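# Shut the wet wipe pack lid, then release it

## Task

Get the lid of the wet wipe pack shut, and finish with no part of either robot in contact with any part of the pack.

## Robot and tools

Robot: two arms, left_arm and right_arm. right_arm wears a five-finger right hand; left_arm wears a mirrored left hand. Calibrated bases in the scene frame: left_arm (-0.004, +0.337, +0.019) m, right_arm (+0.040, -0.332, +0.049) m, both turned almost not at all about z. A two-camera stand is fixed to the floor behind them. A loose object may get an occasional brief shove from outside.

Scene frame: origin at table height, halfway between the nominal bases; +x reaches out over the table, +z is up, +y is toward left_arm. Positions come in metres. Reported hand positions and orientations may be off by a few cm, more at long reach.

Hand point: a spot fixed to the palm, 0.05 m in front of it and 0.15 m from the wrist mounting face toward the fingertips. Its +z runs along straight fingers and +y points out of the palm. On the right hand, +x runs across the palm away from the thumb; on the left hand, +x runs toward the thumb. Straight fingertips sit 0.06-0.07 m beyond the point along +z, with finger centrelines 0.06 m toward -y. A wrist bracket on the little-finger side can strike objects.

The 28-number row, each value in [-1, 1]: left_arm dx, dy, dz, rx, ry, rz; left hand little, ring, middle, index, thumb_bend, thumb_turn, force_limit, speed; then the same fourteen for right_arm. Every row always carries all 28 numbers, even when one arm stays still.

The six pose numbers are an offset, not a pose. They are measured from that arm's Hand target as it stood when the action or move began, along the Hand target's own axes. 1.0 means 0.6 m for dx/dy/dz and 180 degrees for rotation. rx, ry, rz together form one rotation vector. Every row in an action counts from the same start, not from the row before. Sending the same offset again moves the arm further. Six zeros re-command the current Hand target.

Hand numbers are absolute targets, not offsets. Fingers: +1 is straight/open and -1 is curled. thumb_bend: +1 straight, -1 fully bent. thumb_turn: +1 beside the palm, -1 across in front of it. force_limit runs from about 0 N at -1 to 10 N at +1 (15 N on the two thumb motors). speed rises roughly linearly up to full speed at +0.48 and stays at full speed above that. No value means 'unchanged'. To keep a hand as it is, resend the eight numbers of the last row you ran for it. If none has run yet in the scene, send its hand_measured plus hand_force_limit and hand_speed.

execute_actions(actions, cameras): actions is a list of actions. Each action is a table of up to 15 rows, one per 1/30 s step; a short table repeats its last row. Images come back when actions is empty or cameras names them: cam_head_left, cam_head_right, cam_high, cam_left_wrist, cam_right_wrist, or ["all"].

move(target, speed, blend, blocking, cameras): drives each hand point in a straight line toward a goal. target is one 28-number row or a list of up to 15 rows. Every row is an offset from the Hand targets at the start of the move, not from the previous row. speed is in m/s, 0.002 to 4.3 (default 0.25); rotation is capped at twice that in rad/s. Give one value overall or one per row. blend, in m, rounds corners in a list; 0 stops at each row. The whole move is capped at 10 s. It does not avoid obstacles or the other arm. Do not pass near an arm's own base, because that can flip its shoulder posture. The result adds a 'move:' line: done, off_target, moving, held or fault, plus limits (paced = pose clipped, held = steps withheld). done means the arm rests within 10 mm and 2 degrees of its goal. Neither done nor off_target tells you whether the arm is touching anything.

wait(seconds 0-10): lets time run while each arm keeps its last command. stop(): brakes a running move; faster moves need more distance to stop. zoom_image(camera, region [x0,y0,x1,y1] pixels, at most 504x504): enlarges part of the latest image from that camera. show_instructions(): shows the reference pages. finished_scene(scene=1): ends the scene for good.

Result lines: end_effector_position (m) and end_effector_quat_wxyz in the scene frame; Hand target, which is your last command after clipping and the base for the next offsets; joint positions, velocities and torques; hand_measured, hand_stopped_by (moving, target, force, stalled, fault) and hand_load_n (fingertip force, positive when the finger is pushed open), each in the motor order above. Results from actions calls also list intermediate positions.

Behaviour to expect: each step, commanded orientation is clipped to within 40 degrees of the measured one. Hands often settle 1-3 cm (sometimes 5 cm) short of the goal, usually low. That is not evidence of contact. Resend the missing distance as an offset. A small commanded lift may still end lower. A blocked arm keeps pushing until told to move back past its current position. A finger motor starts only when its target changes by at least 0.002. It locks at the target or at force_limit. For gentle closing, use speed -0.94 or lower. A lost grip shows up as hand_load_n falling near 0.

Avoid: knocking anything off the table, dropping or flinging parts, hitting heavy or fixed things fast, and crushing or hard pushes. Also avoid any collision or squeeze between the two arms, including one hand closing on the other's fingers, which can end the scene. Holding loads or straining at unreachable poses heats motors. A MOTOR HOT line warns, and at 100 °C that arm drops and faults for 30-60 s or longer. Finish with both hands clear of the pack.

Each tool is called after "Call:" by a JSON object that holds its "method" and its "body".

Reference images:

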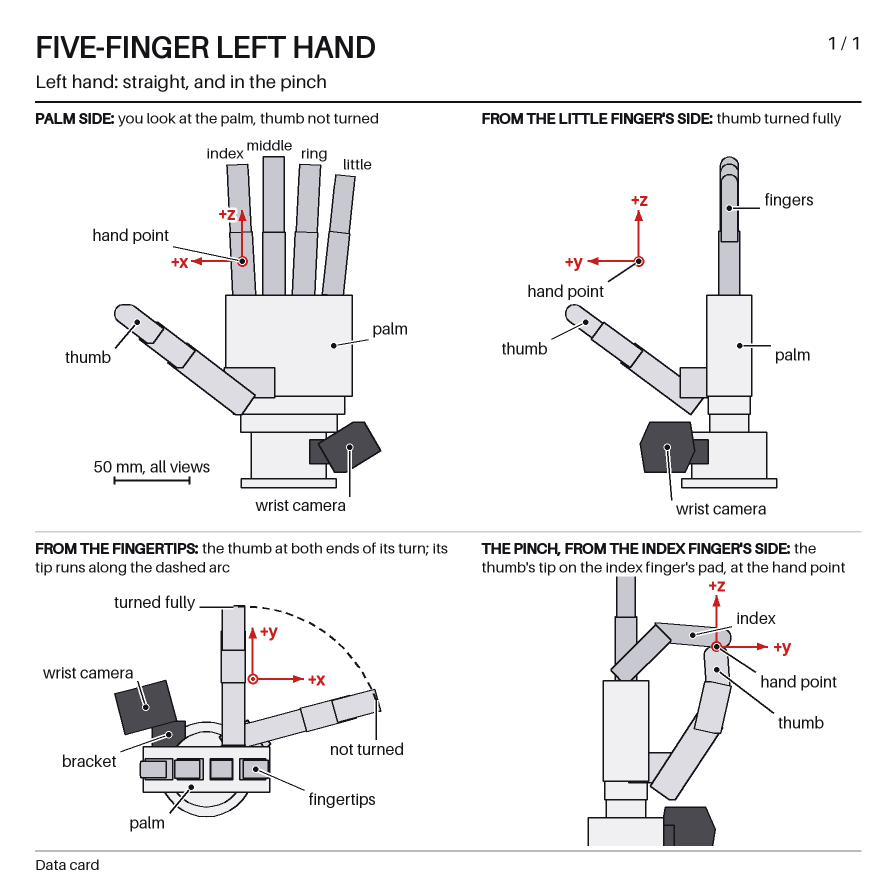

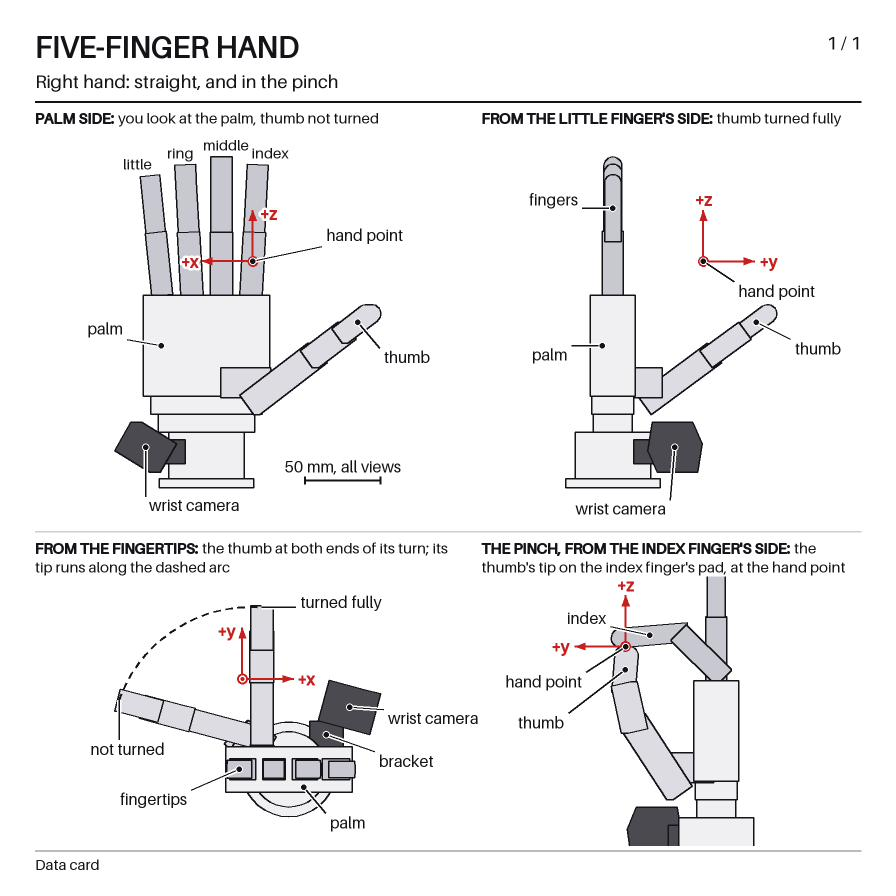

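## Session

Call:
{"method": "execute_actions", "body": {"actions": []}}

Scene clock: 0.00 s.
left_arm: end_effector_position=(+0.1501, +0.0205, +0.3360) hand_measured=(+1.000, +1.000, +1.000, +1.000, +1.000, +1.000) hand_load_n=(+0.0, +0.0, +0.0, +0.0, +0.0, +0.0) hand_stopped_by=(target, target, target, target, target, target) hand_force_limit=0.00 hand_speed=-0.80 end_effector_quat_wxyz=(-0.007, +0.059, +0.706, -0.705) | right_arm: end_effector_position=(+0.2599, -0.4849, +0.1822) hand_measured=(+1.000, +1.000, +1.000, +1.000, +1.000, +1.000) hand_load_n=(+0.0, +0.0, +0.0, +0.0, +0.0, +0.0) hand_stopped_by=(target, target, target, target, target, target) hand_force_limit=0.00 hand_speed=-0.80 end_effector_quat_wxyz=(+0.431, +0.805, -0.291, +0.287)
Joint positions: left_arm=[-0.564 0.722 0.588 0.124 1.102 0.082] | right_arm=[0.106 1.113 0.519 -0.794 1.079 -0.842]
Joint velocities: within noise
Joint torques (N m): no reading
Heat: left arm: hottest elbow 28 °C; right arm: hottest waist 28 °C.
Hand target: left_arm +0.1527, +0.0189, +0.3504; +0.002, +0.068, +0.701, -0.710 | right_arm +0.2680, -0.4837, +0.1886; +0.426, +0.802, -0.297, +0.296

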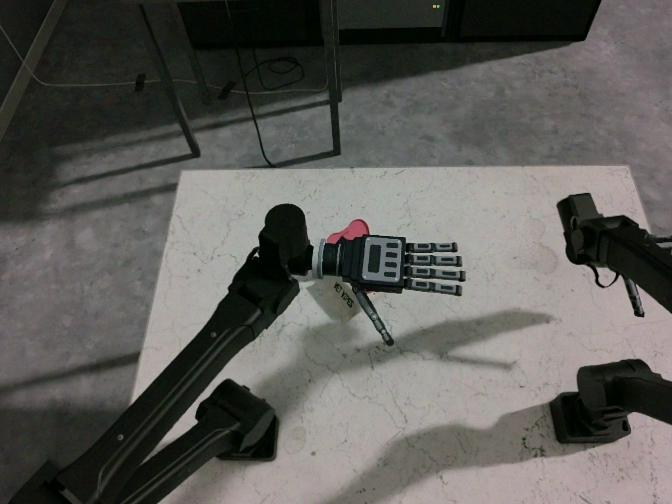

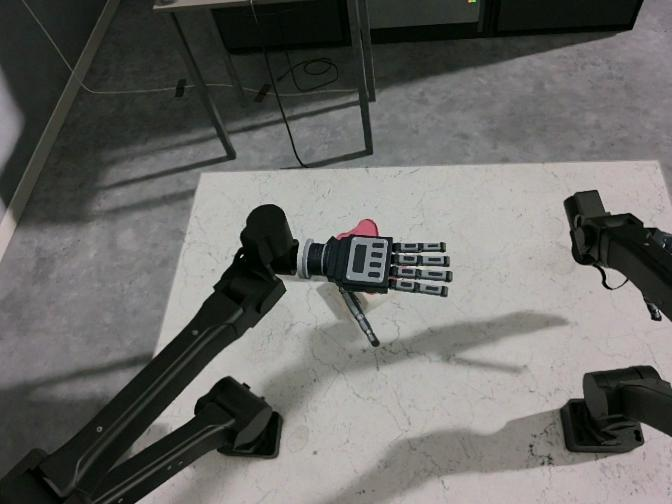

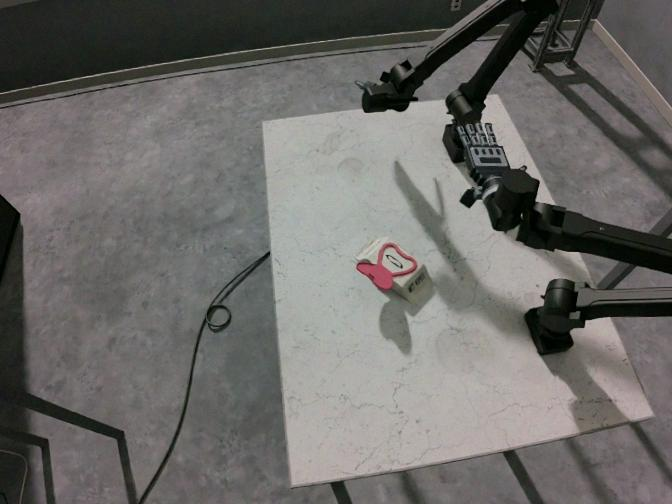

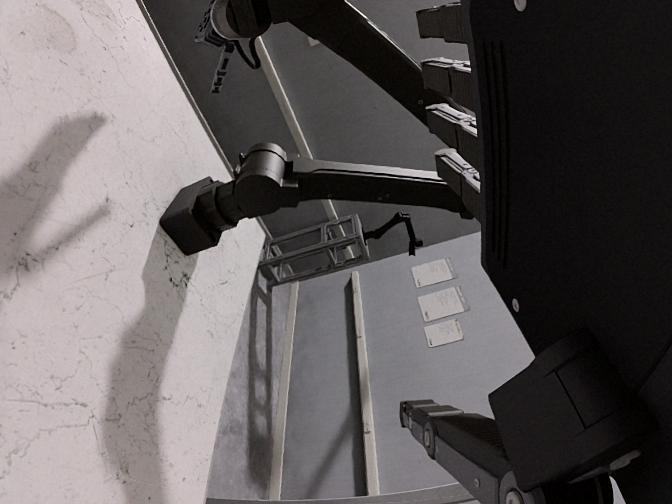

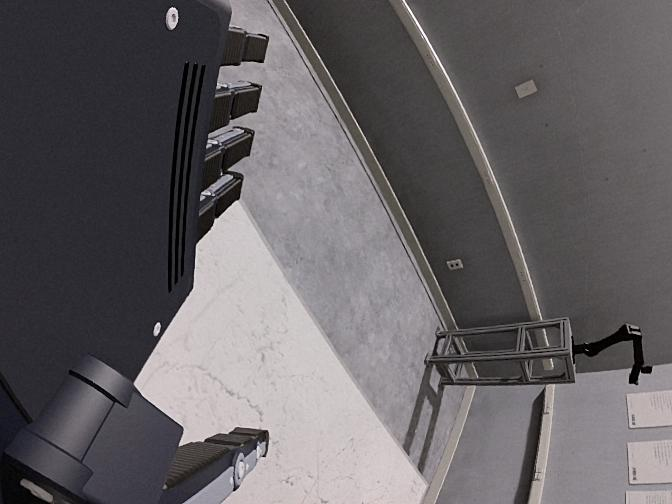

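Call:
{"method": "zoom_image", "body": {"camera": "cam_high", "region": [330, 210, 460, 340]}}

Call:
{"method": "zoom_image", "body": {"camera": "cam_head_left", "region": [270, 190, 430, 350]}}

Scaled by 3.877 from the camera's 672x504 image, which has a finer 960x720 frame.

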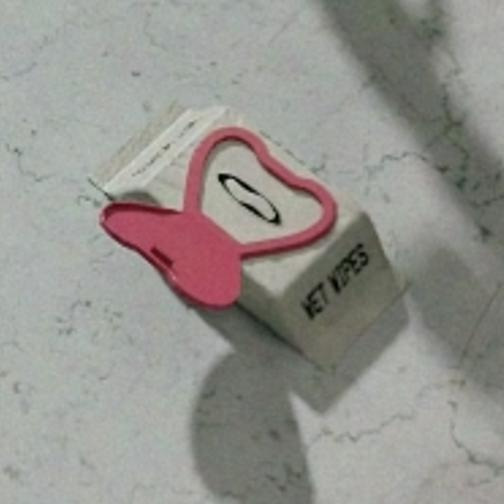

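Scaled by 3.150 from the camera's 672x504 image, which has a finer 960x720 frame.

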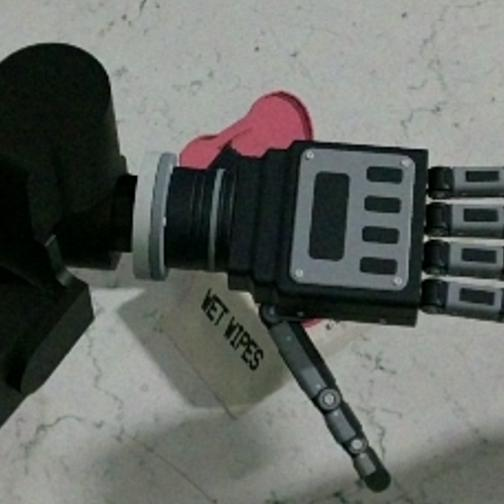

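Call:
{"method": "move", "body": {"target": [-0.243,-0.03,-0.49,0,-0.45,0,1,1,1,1,1,1,0,-0.8,0,0,0,0,0,0,1,1,1,1,1,1,0,-0.8], "speed": 0.3, "cameras": ["all"]}}

Scene clock: 5.77 s.
left_arm: end_effector_position=(+0.3215, +0.2966, +0.3753) hand_measured=(+1.000, +1.000, +1.000, +1.000, +1.000, +1.000) hand_load_n=(+0.0, +0.0, +0.0, +0.0, +0.0, +0.0) hand_stopped_by=(target, target, target, target, target, target) hand_force_limit=0.00 hand_speed=-0.80 end_effector_quat_wxyz=(+0.458, -0.404, +0.535, -0.584) | right_arm: end_effector_position=(+0.2599, -0.4849, +0.1822) hand_measured=(+1.000, +1.000, +1.000, +1.000, +1.000, +1.000) hand_load_n=(+0.0, +0.0, +0.0, +0.0, +0.0, +0.0) hand_stopped_by=(target, target, target, target, target, target) hand_force_limit=0.00 hand_speed=-0.80 end_effector_quat_wxyz=(+0.431, +0.805, -0.291, +0.287)
Joint positions: left_arm=[0.273 0.376 0.522 -0.028 0.531 -0.041] | right_arm=[0.106 1.113 0.519 -0.794 1.079 -0.842]
Joint torques (N m): left_arm=[0.09 3.66 10.07 0.92 -0.13 -0.16] | right_arm=[-0.38 -4.78 10.51 -0.06 0.77 -0.06]
Heat: left arm: hottest elbow 29 °C; right arm: hottest waist 28 °C.
Hand target: left_arm +0.3228, +0.2984, +0.3802; +0.457, -0.409, +0.531, -0.584 | right_arm +0.2680, -0.4837, +0.1886; +0.426, +0.802, -0.297, +0.296
Off the commanded pose: left_arm 0.005 m, 1 deg | right_arm 0.010 m, 1 deg.
move: done
camera_calibration:
cam_left_wrist: T_world_to_cam=[[-0.160852, -0.245672, 0.955914, -0.233771], [-0.717192, -0.636287, -0.284209, 0.519556], [0.678058, -0.731289, -0.0738459, 0.136301], [0, 0, 0, 1]] pos_world=[0.242599, 0.372831, 0.381193]

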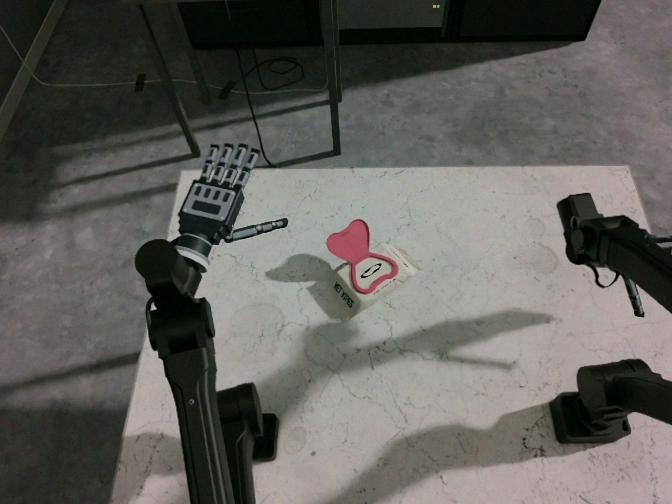

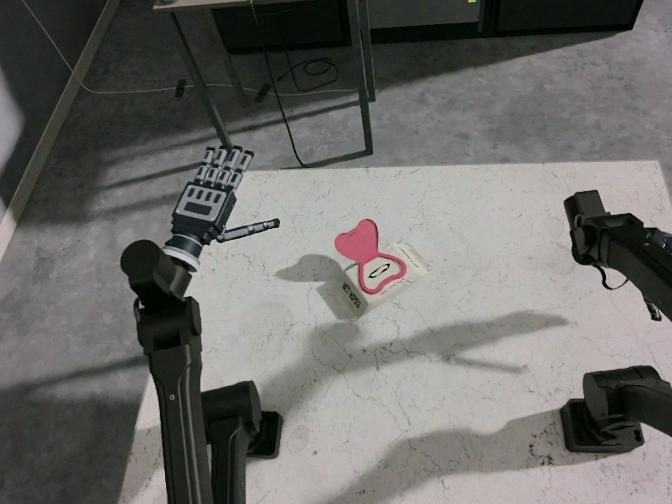

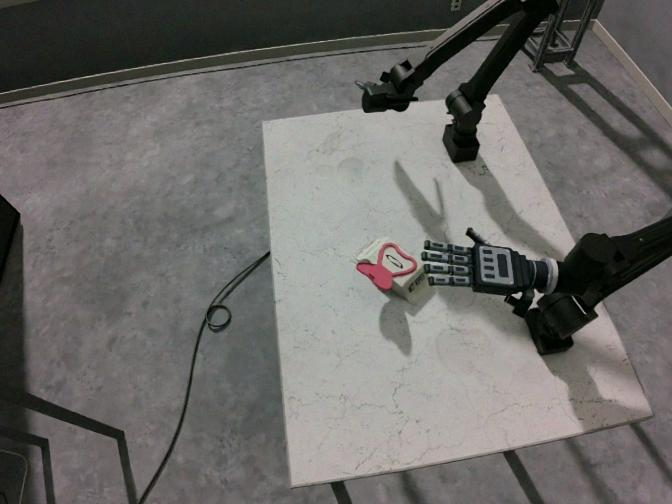

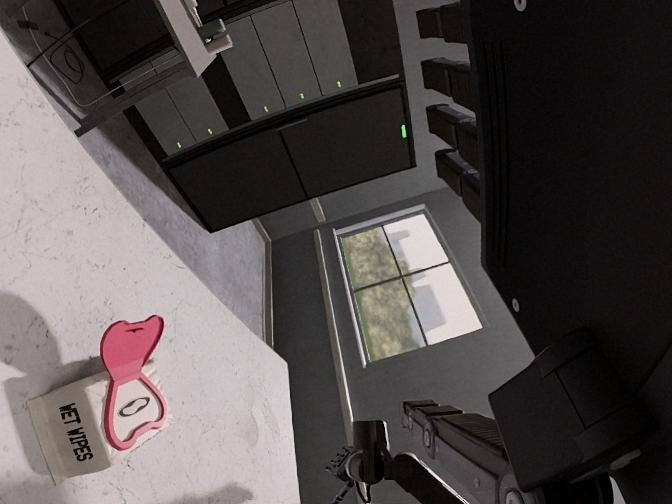

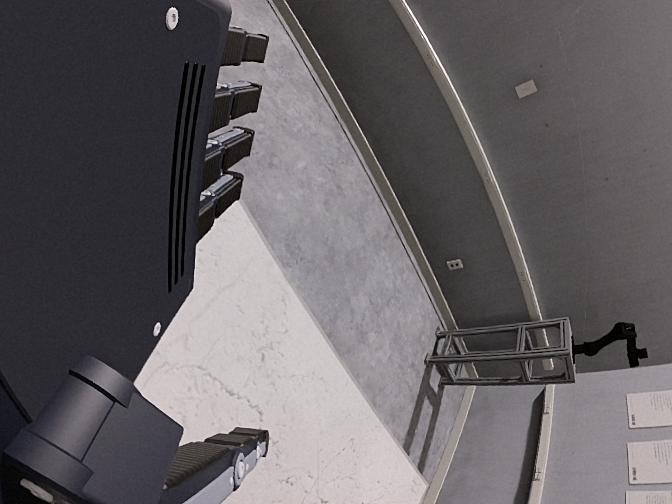

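Call:
{"method": "zoom_image", "body": {"camera": "cam_head_left", "region": [300, 200, 440, 340]}}

Call:
{"method": "zoom_image", "body": {"camera": "cam_head_right", "region": [310, 200, 450, 340]}}

Call:
{"method": "zoom_image", "body": {"camera": "cam_left_wrist", "region": [10, 300, 210, 500]}}

Call:
{"method": "zoom_image", "body": {"camera": "cam_high", "region": [335, 210, 455, 330]}}

Scaled by 3.600 from the camera's 672x504 image, which has a finer 960x720 frame.

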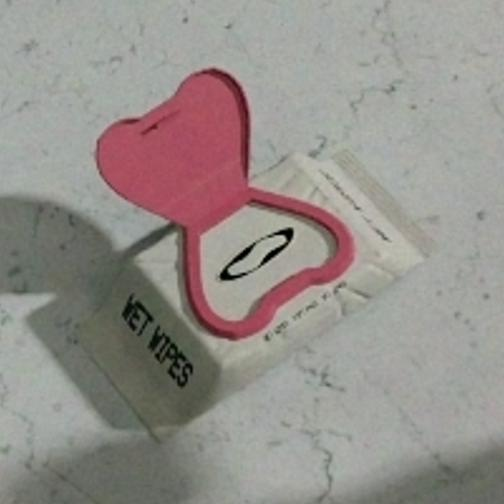

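Scaled by 3.600 from the camera's 672x504 image, which has a finer 960x720 frame.

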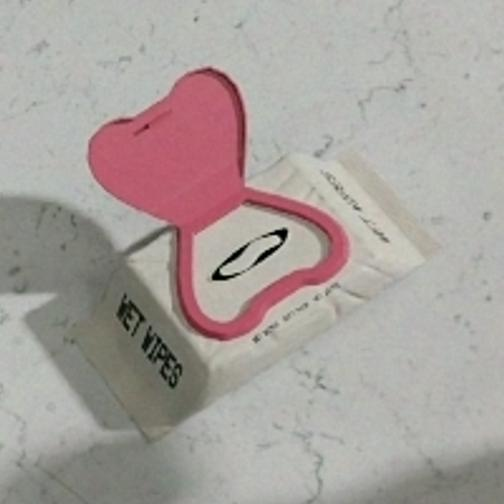

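Scaled by 2.520 from the camera's 672x504 image, which has a finer 960x720 frame.

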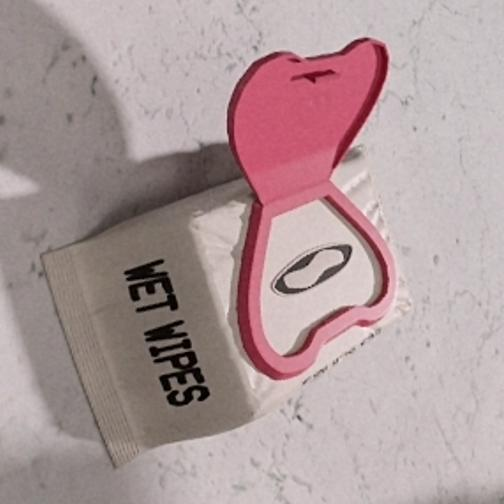

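Scaled by 4.200 from the camera's 672x504 image, which has a finer 960x720 frame.

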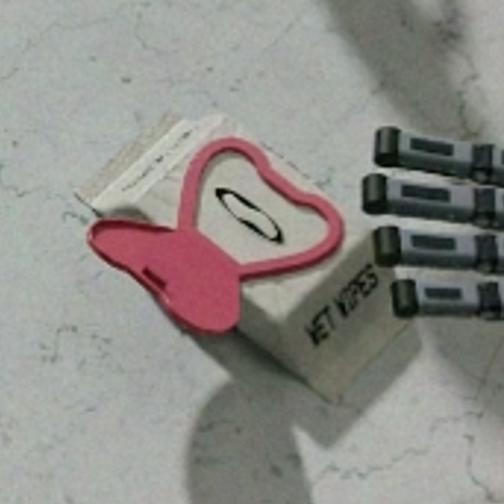

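Call:
{"method": "move", "body": {"target": [0.22,0.1615,0.292,-0.492,-0.238,-0.218,1,1,1,1,1,1,0,-0.8,0,0,0,0,0,0,1,1,1,1,1,1,0,-0.8], "speed": 0.3, "cameras": ["all"]}}

Scene clock: 16.97 s.
left_arm: end_effector_position=(+0.4562, +0.1265, +0.2784) hand_measured=(+1.000, +1.000, +1.000, +1.000, +1.000, +1.000) hand_load_n=(+0.0, +0.0, +0.0, +0.0, +0.0, +0.0) hand_stopped_by=(target, target, target, target, target, target) hand_force_limit=0.00 hand_speed=-0.80 end_effector_quat_wxyz=(+0.003, +0.893, -0.451, -0.010) | right_arm: end_effector_position=(+0.2599, -0.4849, +0.1822) hand_measured=(+1.000, +1.000, +1.000, +1.000, +1.000, +1.000) hand_load_n=(+0.0, +0.0, +0.5, +0.0, +0.0, +0.0) hand_stopped_by=(target, target, target, target, target, target) hand_force_limit=0.00 hand_speed=-0.80 end_effector_quat_wxyz=(+0.431, +0.805, -0.291, +0.287)
Joint positions: left_arm=[-0.297 1.7 1.777 -1.67 0.001 -0.931] | right_arm=[0.106 1.113 0.519 -0.794 1.079 -0.842]
Joint torques (N m): left_arm=[0.15 -16.03 12.1 -0.54 0.08 -0.2] | right_arm=[-0.38 -4.78 10.51 -0.09 0.77 -0.06]
Heat: left arm: hottest elbow 30 °C; right arm: hottest waist 28 °C.
Hand target: left_arm +0.4686, +0.1255, +0.3006; +0.000, +0.897, -0.441, +0.000 | right_arm +0.2680, -0.4837, +0.1886; +0.426, +0.802, -0.297, +0.296
Off the commanded pose: left_arm 0.025 m, 2 deg | right_arm 0.010 m, 1 deg.
joint sent to its limit (left arm) — joint 4 (wrist pitch), lower limit. The joint targets still meet the commanded pose.
move: off_target (left_arm)
camera_calibration:
cam_left_wrist: T_world_to_cam=[[0.931292, 0.363604, -0.0220716, -0.464288], [0.315787, -0.775647, 0.54649, -0.204491], [0.181586, -0.515912, -0.837175, 0.325242], [0, 0, 0, 1]] pos_world=[0.437904, 0.178, 0.373789]

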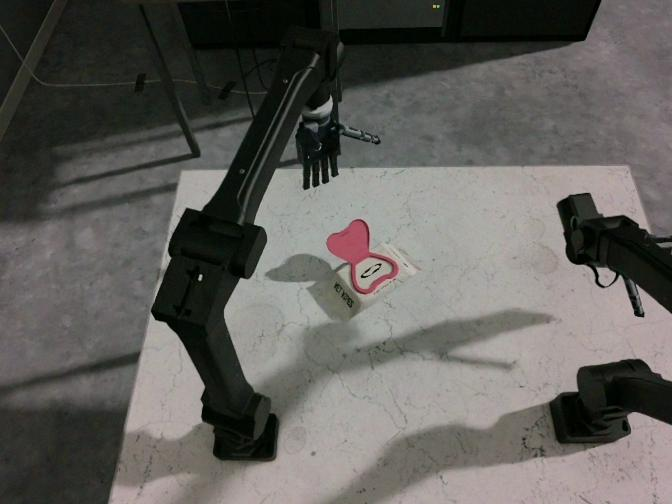

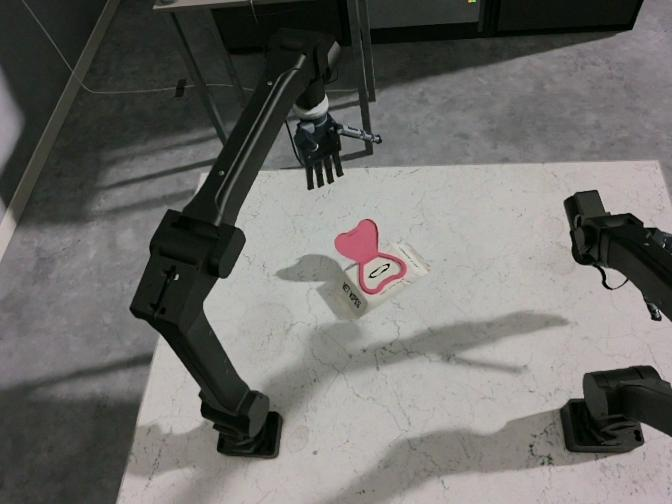

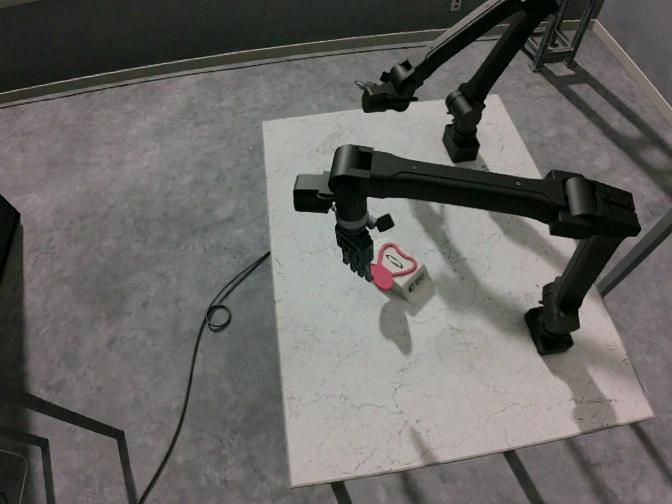

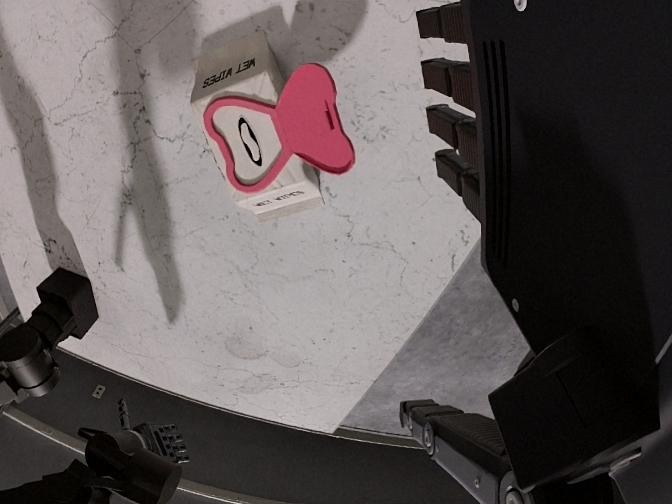

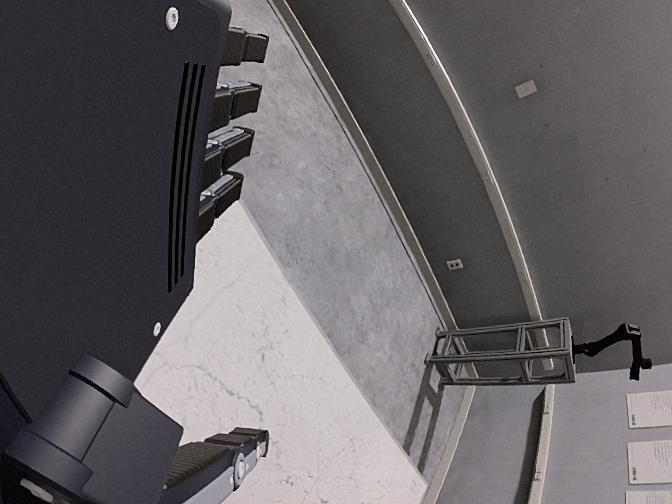

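Call:
{"method": "zoom_image", "body": {"camera": "cam_left_wrist", "region": [170, 0, 490, 240]}}

Call:
{"method": "zoom_image", "body": {"camera": "cam_high", "region": [300, 190, 460, 310]}}

Scaled by 1.575 from the camera's 672x504 image, which has a finer 960x720 frame.

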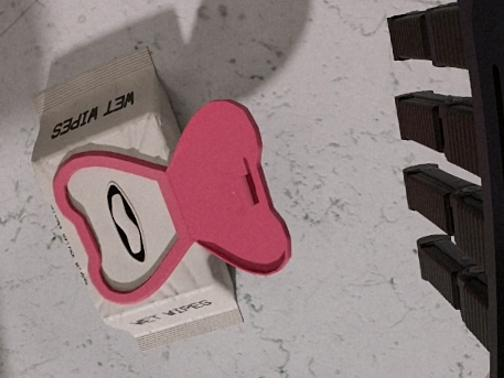

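Scaled by 3.150 from the camera's 672x504 image, which has a finer 960x720 frame.

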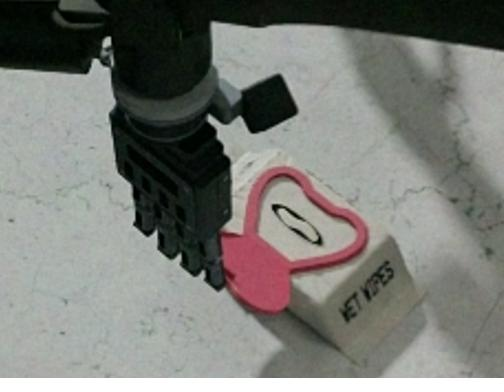

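Call:
{"method": "move", "body": {"target": [0.0223,0.0025,0.189,0,0,0,1,1,1,1,1,1,0,-0.8,0,0,0,0,0,0,1,1,1,1,1,1,0,-0.8], "speed": 0.15, "cameras": ["cam_high","cam_left_wrist","cam_head_right","cam_head_left"]}}

Scene clock: 21.90 s.
left_arm: end_effector_position=(+0.4746, +0.1183, +0.1902) hand_measured=(+1.000, +1.000, +1.000, +1.000, +1.000, +1.000) hand_load_n=(+0.0, +0.0, +0.0, +0.0, +0.0, +0.0) hand_stopped_by=(target, target, target, target, target, target) hand_force_limit=0.00 hand_speed=-0.80 end_effector_quat_wxyz=(+0.001, +0.896, -0.445, -0.002) | right_arm: end_effector_position=(+0.2599, -0.4849, +0.1822) hand_measured=(+1.000, +1.000, +1.000, +1.000, +1.000, +1.000) hand_load_n=(+0.0, +0.0, +0.0, +0.0, +0.0, +0.0) hand_stopped_by=(target, target, target, target, target, target) hand_force_limit=0.00 hand_speed=-0.80 end_effector_quat_wxyz=(+0.431, +0.805, -0.291, +0.287)
Joint positions: left_arm=[-0.302 1.747 1.608 -1.437 0.001 -0.948] | right_arm=[0.106 1.113 0.519 -0.794 1.079 -0.842]
Joint torques (N m): left_arm=[-0.91 -16.38 7.3 0.24 -0.07 -0.21] | right_arm=[-0.32 -4.78 10.5 -0.08 0.77 -0.06]
Heat: left arm: hottest elbow 31 °C; right arm: hottest waist 28 °C.
Hand target: left_arm +0.4757, +0.1142, +0.1870; +0.000, +0.897, -0.441, +0.000 | right_arm +0.2680, -0.4837, +0.1886; +0.426, +0.802, -0.297, +0.296
Off the commanded pose: left_arm 0.005 m, 1 deg | right_arm 0.010 m, 1 deg.
move: done
camera_calibration:
cam_left_wrist: T_world_to_cam=[[0.926759, 0.375565, -0.00828564, -0.482238], [0.316535, -0.768835, 0.555606, -0.171365], [0.202296, -0.517535, -0.831405, 0.233135], [0, 0, 0, 1]] pos_world=[0.453999, 0.170016, 0.285045]
Images, in order (width x height): cam_head_left 672x504, cam_head_right 672x504, cam_high 672x504, cam_left_wrist 672x504.

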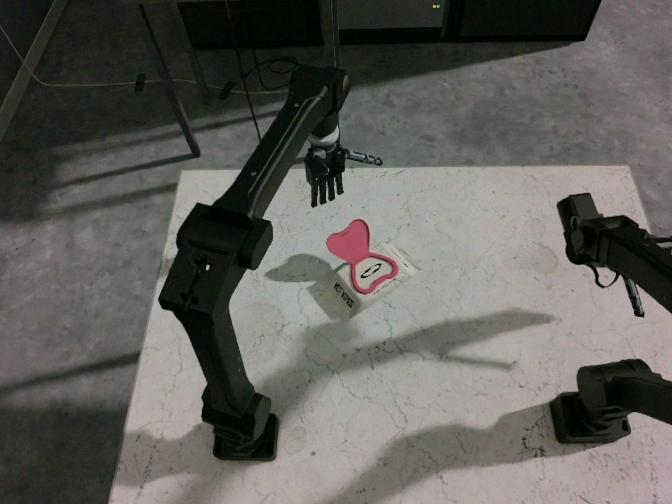

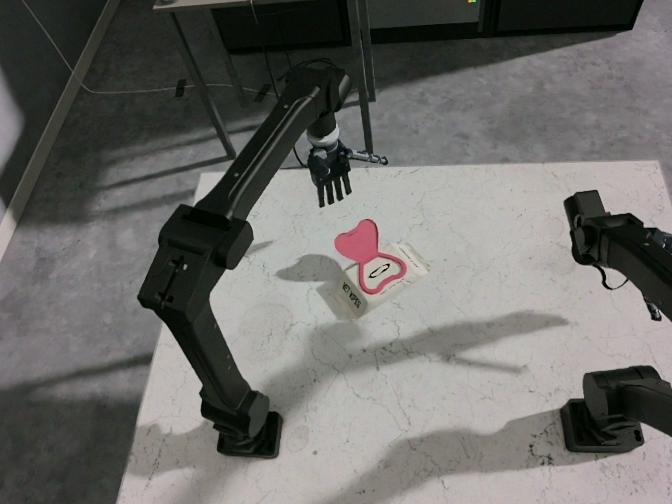

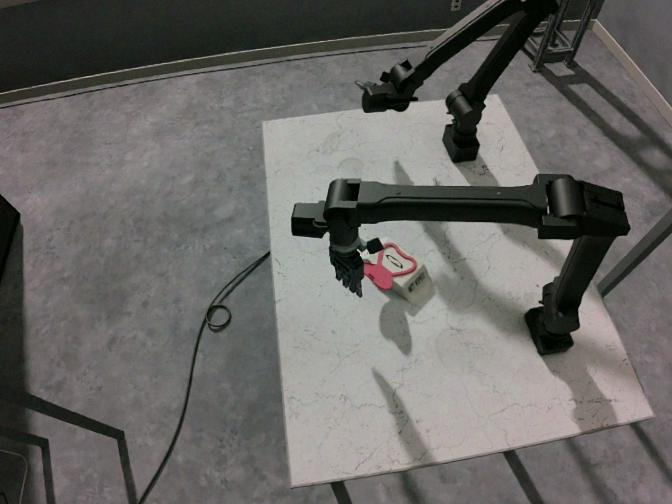

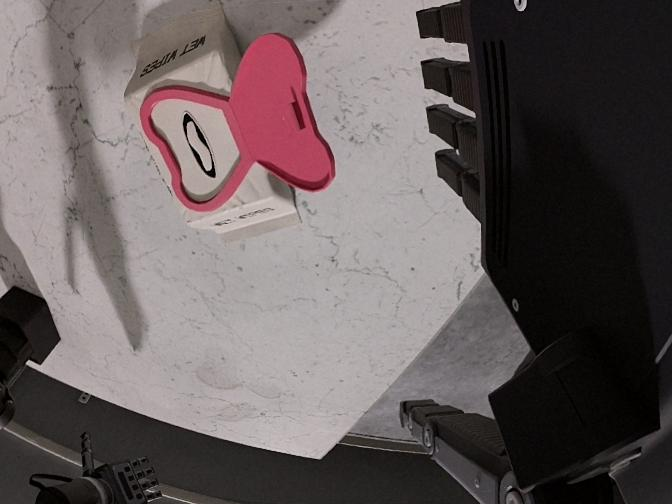

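Call:
{"method": "move", "body": {"target": [[0.0018,0.05,0.05,0,0,0,1,1,1,1,1,1,0,-0.8,0,0,0,0,0,0,1,1,1,1,1,1,0,-0.8],[0.0056,0.1565,0.045,0,0,0,1,1,1,1,1,1,0,-0.8,0,0,0,0,0,0,1,1,1,1,1,1,0,-0.8],[0.008,0.223,0.0167,0,0,0,1,1,1,1,1,1,0,-0.8,0,0,0,0,0,0,1,1,1,1,1,1,0,-0.8]], "speed": 0.08, "blend": 0.01, "cameras": ["cam_high","cam_left_wrist","cam_head_right","cam_head_left"]}}

Scene clock: 25.50 s.
left_arm: end_effector_position=(+0.3779, +0.0266, +0.1736) hand_measured=(+1.000, +1.000, +1.000, +1.000, +1.000, +1.000) hand_load_n=(+0.0, +0.0, +0.5, +0.0, +0.0, +0.0) hand_stopped_by=(target, target, target, target, target, target) hand_force_limit=0.00 hand_speed=-0.80 end_effector_quat_wxyz=(+0.001, +0.894, -0.447, +0.002) | right_arm: end_effector_position=(+0.2599, -0.4849, +0.1822) hand_measured=(+1.000, +1.000, +1.000, +1.000, +1.000, +1.000) hand_load_n=(+0.0, +0.0, +0.0, +0.0, +0.0, +0.0) hand_stopped_by=(target, target, target, target, target, target) hand_force_limit=0.00 hand_speed=-0.80 end_effector_quat_wxyz=(+0.431, +0.805, -0.291, +0.287)
Joint positions: left_arm=[-0.546 1.618 1.398 -1.346 0.001 -1.187] | right_arm=[0.106 1.113 0.519 -0.794 1.079 -0.842]
Joint torques (N m): left_arm=[-0.56 -15.5 6.82 -0.49 -0.07 -0.19] | right_arm=[-0.32 -4.72 10.51 -0.08 0.77 -0.06]
Heat: left arm: hottest elbow 31 °C; right arm: hottest waist 28 °C.
Hand target: left_arm +0.3727, +0.0287, +0.1769; +0.000, +0.897, -0.441, +0.000 | right_arm +0.2680, -0.4837, +0.1886; +0.426, +0.802, -0.297, +0.296
Off the commanded pose: left_arm 0.007 m, 1 deg | right_arm 0.010 m, 1 deg.
move: done
camera_calibration:
cam_left_wrist: T_world_to_cam=[[0.928638, 0.370982, -0.00217167, -0.360051], [0.308346, -0.768567, 0.560559, -0.199843], [0.206288, -0.521226, -0.828111, 0.189386], [0, 0, 0, 1]] pos_world=[0.35691, 0.078693, 0.268075]
Images, in order (width x height): cam_head_left 672x504, cam_head_right 672x504, cam_high 672x504, cam_left_wrist 672x504.

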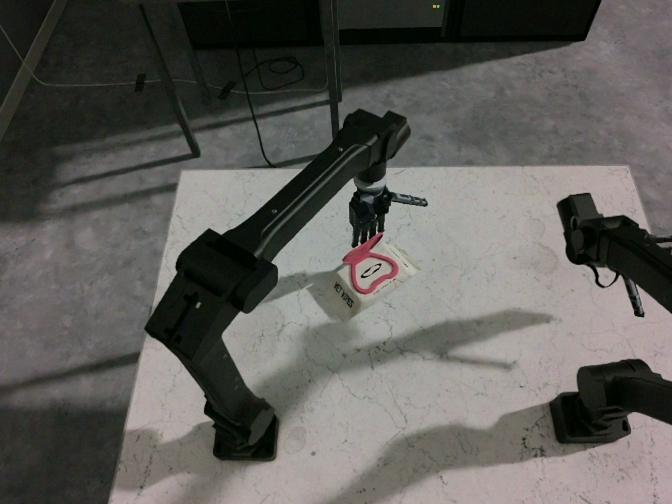

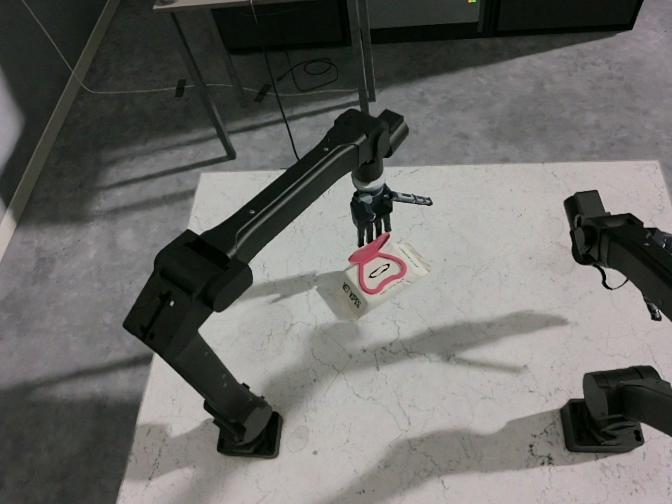

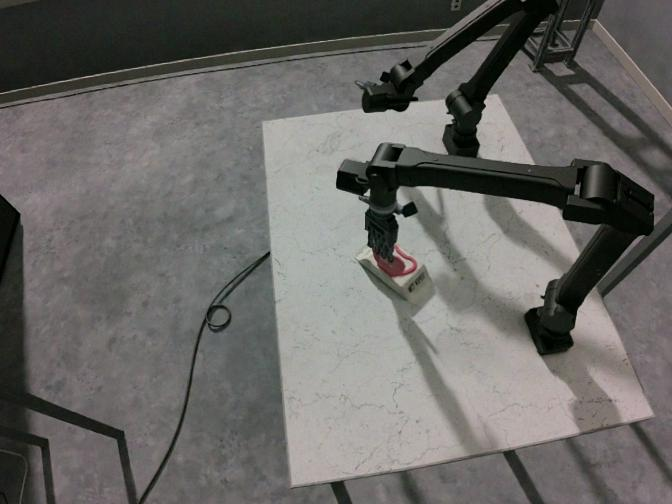

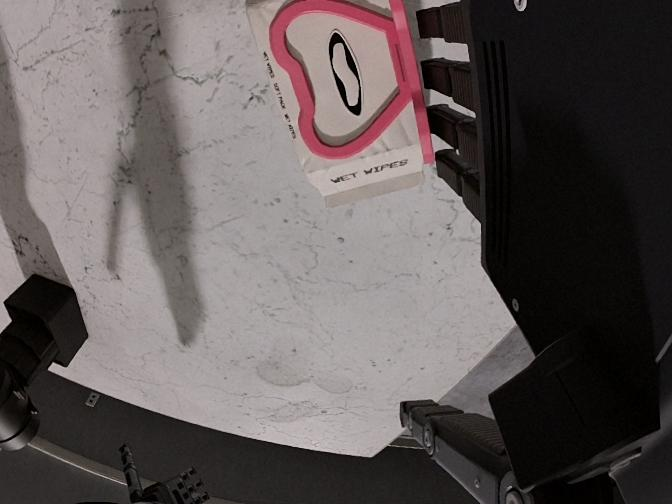

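Call:
{"method": "move", "body": {"target": [[0.0021,0.0583,0.0083,0,0,0,1,1,1,1,1,1,0,-0.8,0,0,0,0,0,0,1,1,1,1,1,1,0,-0.8],[0.003,0.0833,0.0417,0,0,0,1,1,1,1,1,1,0,-0.8,0,0,0,0,0,0,1,1,1,1,1,1,0,-0.8]], "speed": 0.08, "blend": 0.01, "cameras": ["cam_high","cam_left_wrist","cam_head_right","cam_head_left"]}}

Call:
{"method": "zoom_image", "body": {"camera": "cam_head_left", "region": [300, 180, 440, 340]}}

Call:
{"method": "zoom_image", "body": {"camera": "cam_high", "region": [335, 190, 455, 330]}}

Scene clock: 27.37 s.
left_arm: end_effector_position=(+0.3348, -0.0009, +0.1491) hand_measured=(+1.000, +1.000, +1.000, +1.000, +1.000, +1.000) hand_load_n=(+0.0, +0.0, +0.0, +0.0, +0.0, +0.0) hand_stopped_by=(target, target, target, target, target, target) hand_force_limit=0.00 hand_speed=-0.80 end_effector_quat_wxyz=(-0.001, +0.895, -0.446, -0.008) | right_arm: end_effector_position=(+0.2599, -0.4849, +0.1822) hand_measured=(+1.000, +1.000, +1.000, +1.000, +1.000, +1.000) hand_load_n=(+0.0, +0.5, +0.0, +0.0, +0.0, +0.0) hand_stopped_by=(target, target, target, target, target, target) hand_force_limit=0.00 hand_speed=-0.80 end_effector_quat_wxyz=(+0.431, +0.805, -0.291, +0.287)
Joint positions: left_arm=[-0.646 1.596 1.306 -1.297 0 -1.29] | right_arm=[0.106 1.113 0.519 -0.794 1.079 -0.842]
Joint torques (N m): left_arm=[-0.73 -14.56 6.79 0.25 -0.03 -0.22] | right_arm=[-0.32 -4.84 10.5 -0.08 0.77 -0.06]
Heat: left arm: hottest elbow 31 °C; right arm: hottest waist 28 °C.
Hand target: left_arm +0.3343, -0.0033, +0.1519; +0.000, +0.897, -0.441, +0.000 | right_arm +0.2680, -0.4837, +0.1886; +0.426, +0.802, -0.297, +0.296
Off the commanded pose: left_arm 0.004 m, 1 deg | right_arm 0.010 m, 1 deg.
move: done
camera_calibration:
cam_left_wrist: T_world_to_cam=[[0.927525, 0.373537, -0.0129119, -0.307817], [0.319652, -0.774872, 0.54534, -0.195485], [0.1937, -0.509944, -0.838116, 0.169502], [0, 0, 0, 1]] pos_world=[0.315163, 0.0499417, 0.244693]
Images, in order (width x height): cam_head_left 672x504, cam_head_right 672x504, cam_high 672x504, cam_left_wrist 672x504.

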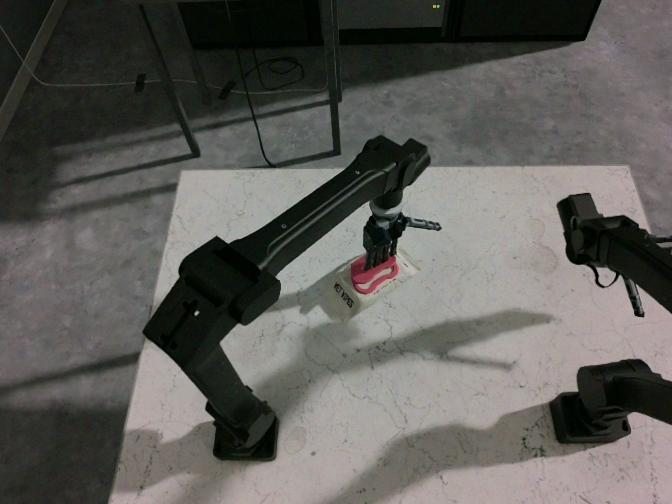

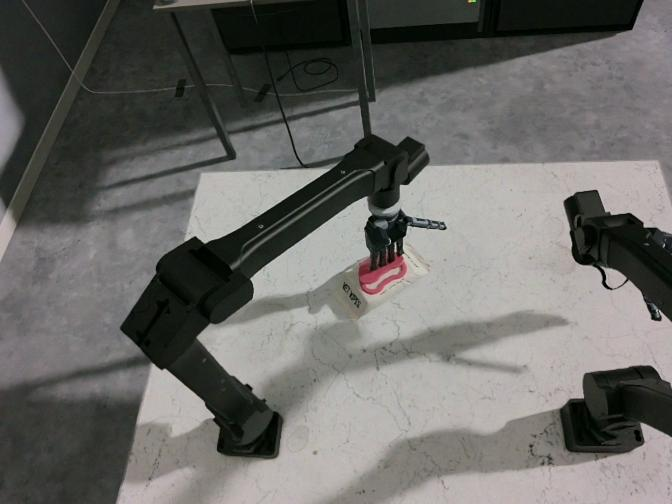

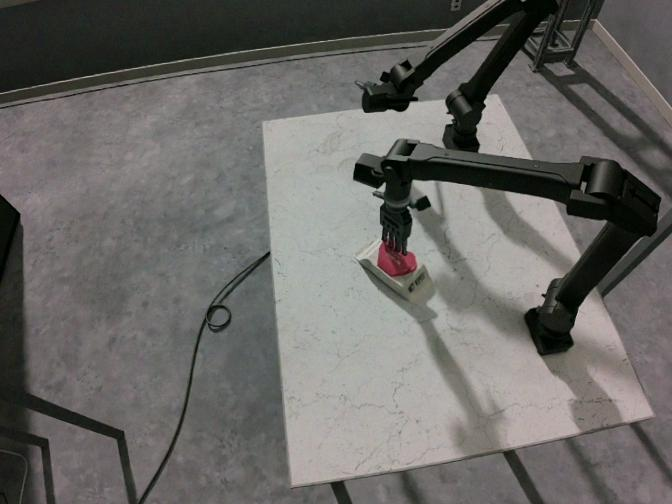

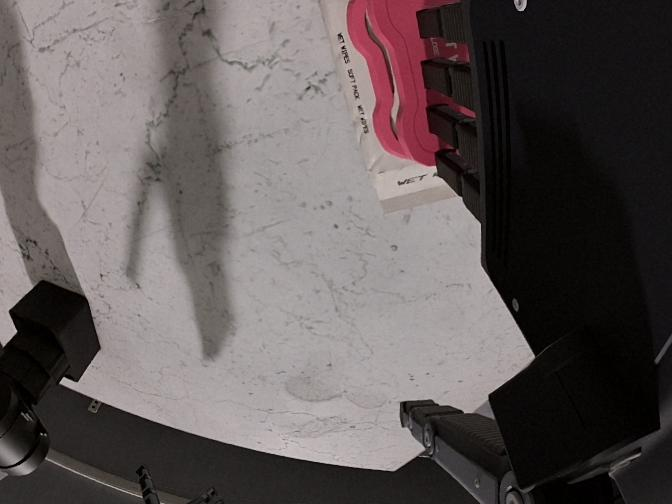

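Scaled by 3.150 from the camera's 672x504 image, which has a finer 960x720 frame.

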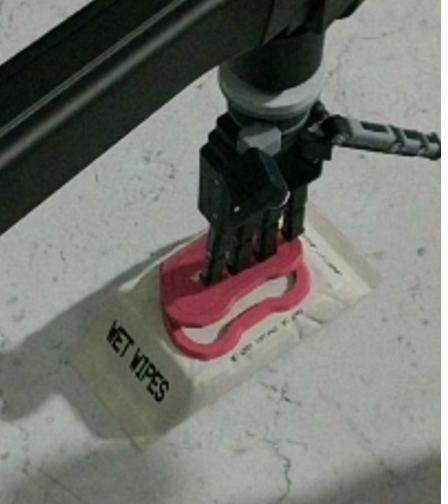

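Scaled by 3.600 from the camera's 672x504 image, which has a finer 960x720 frame.

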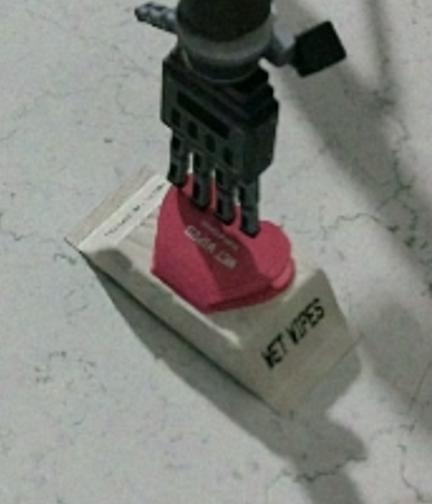

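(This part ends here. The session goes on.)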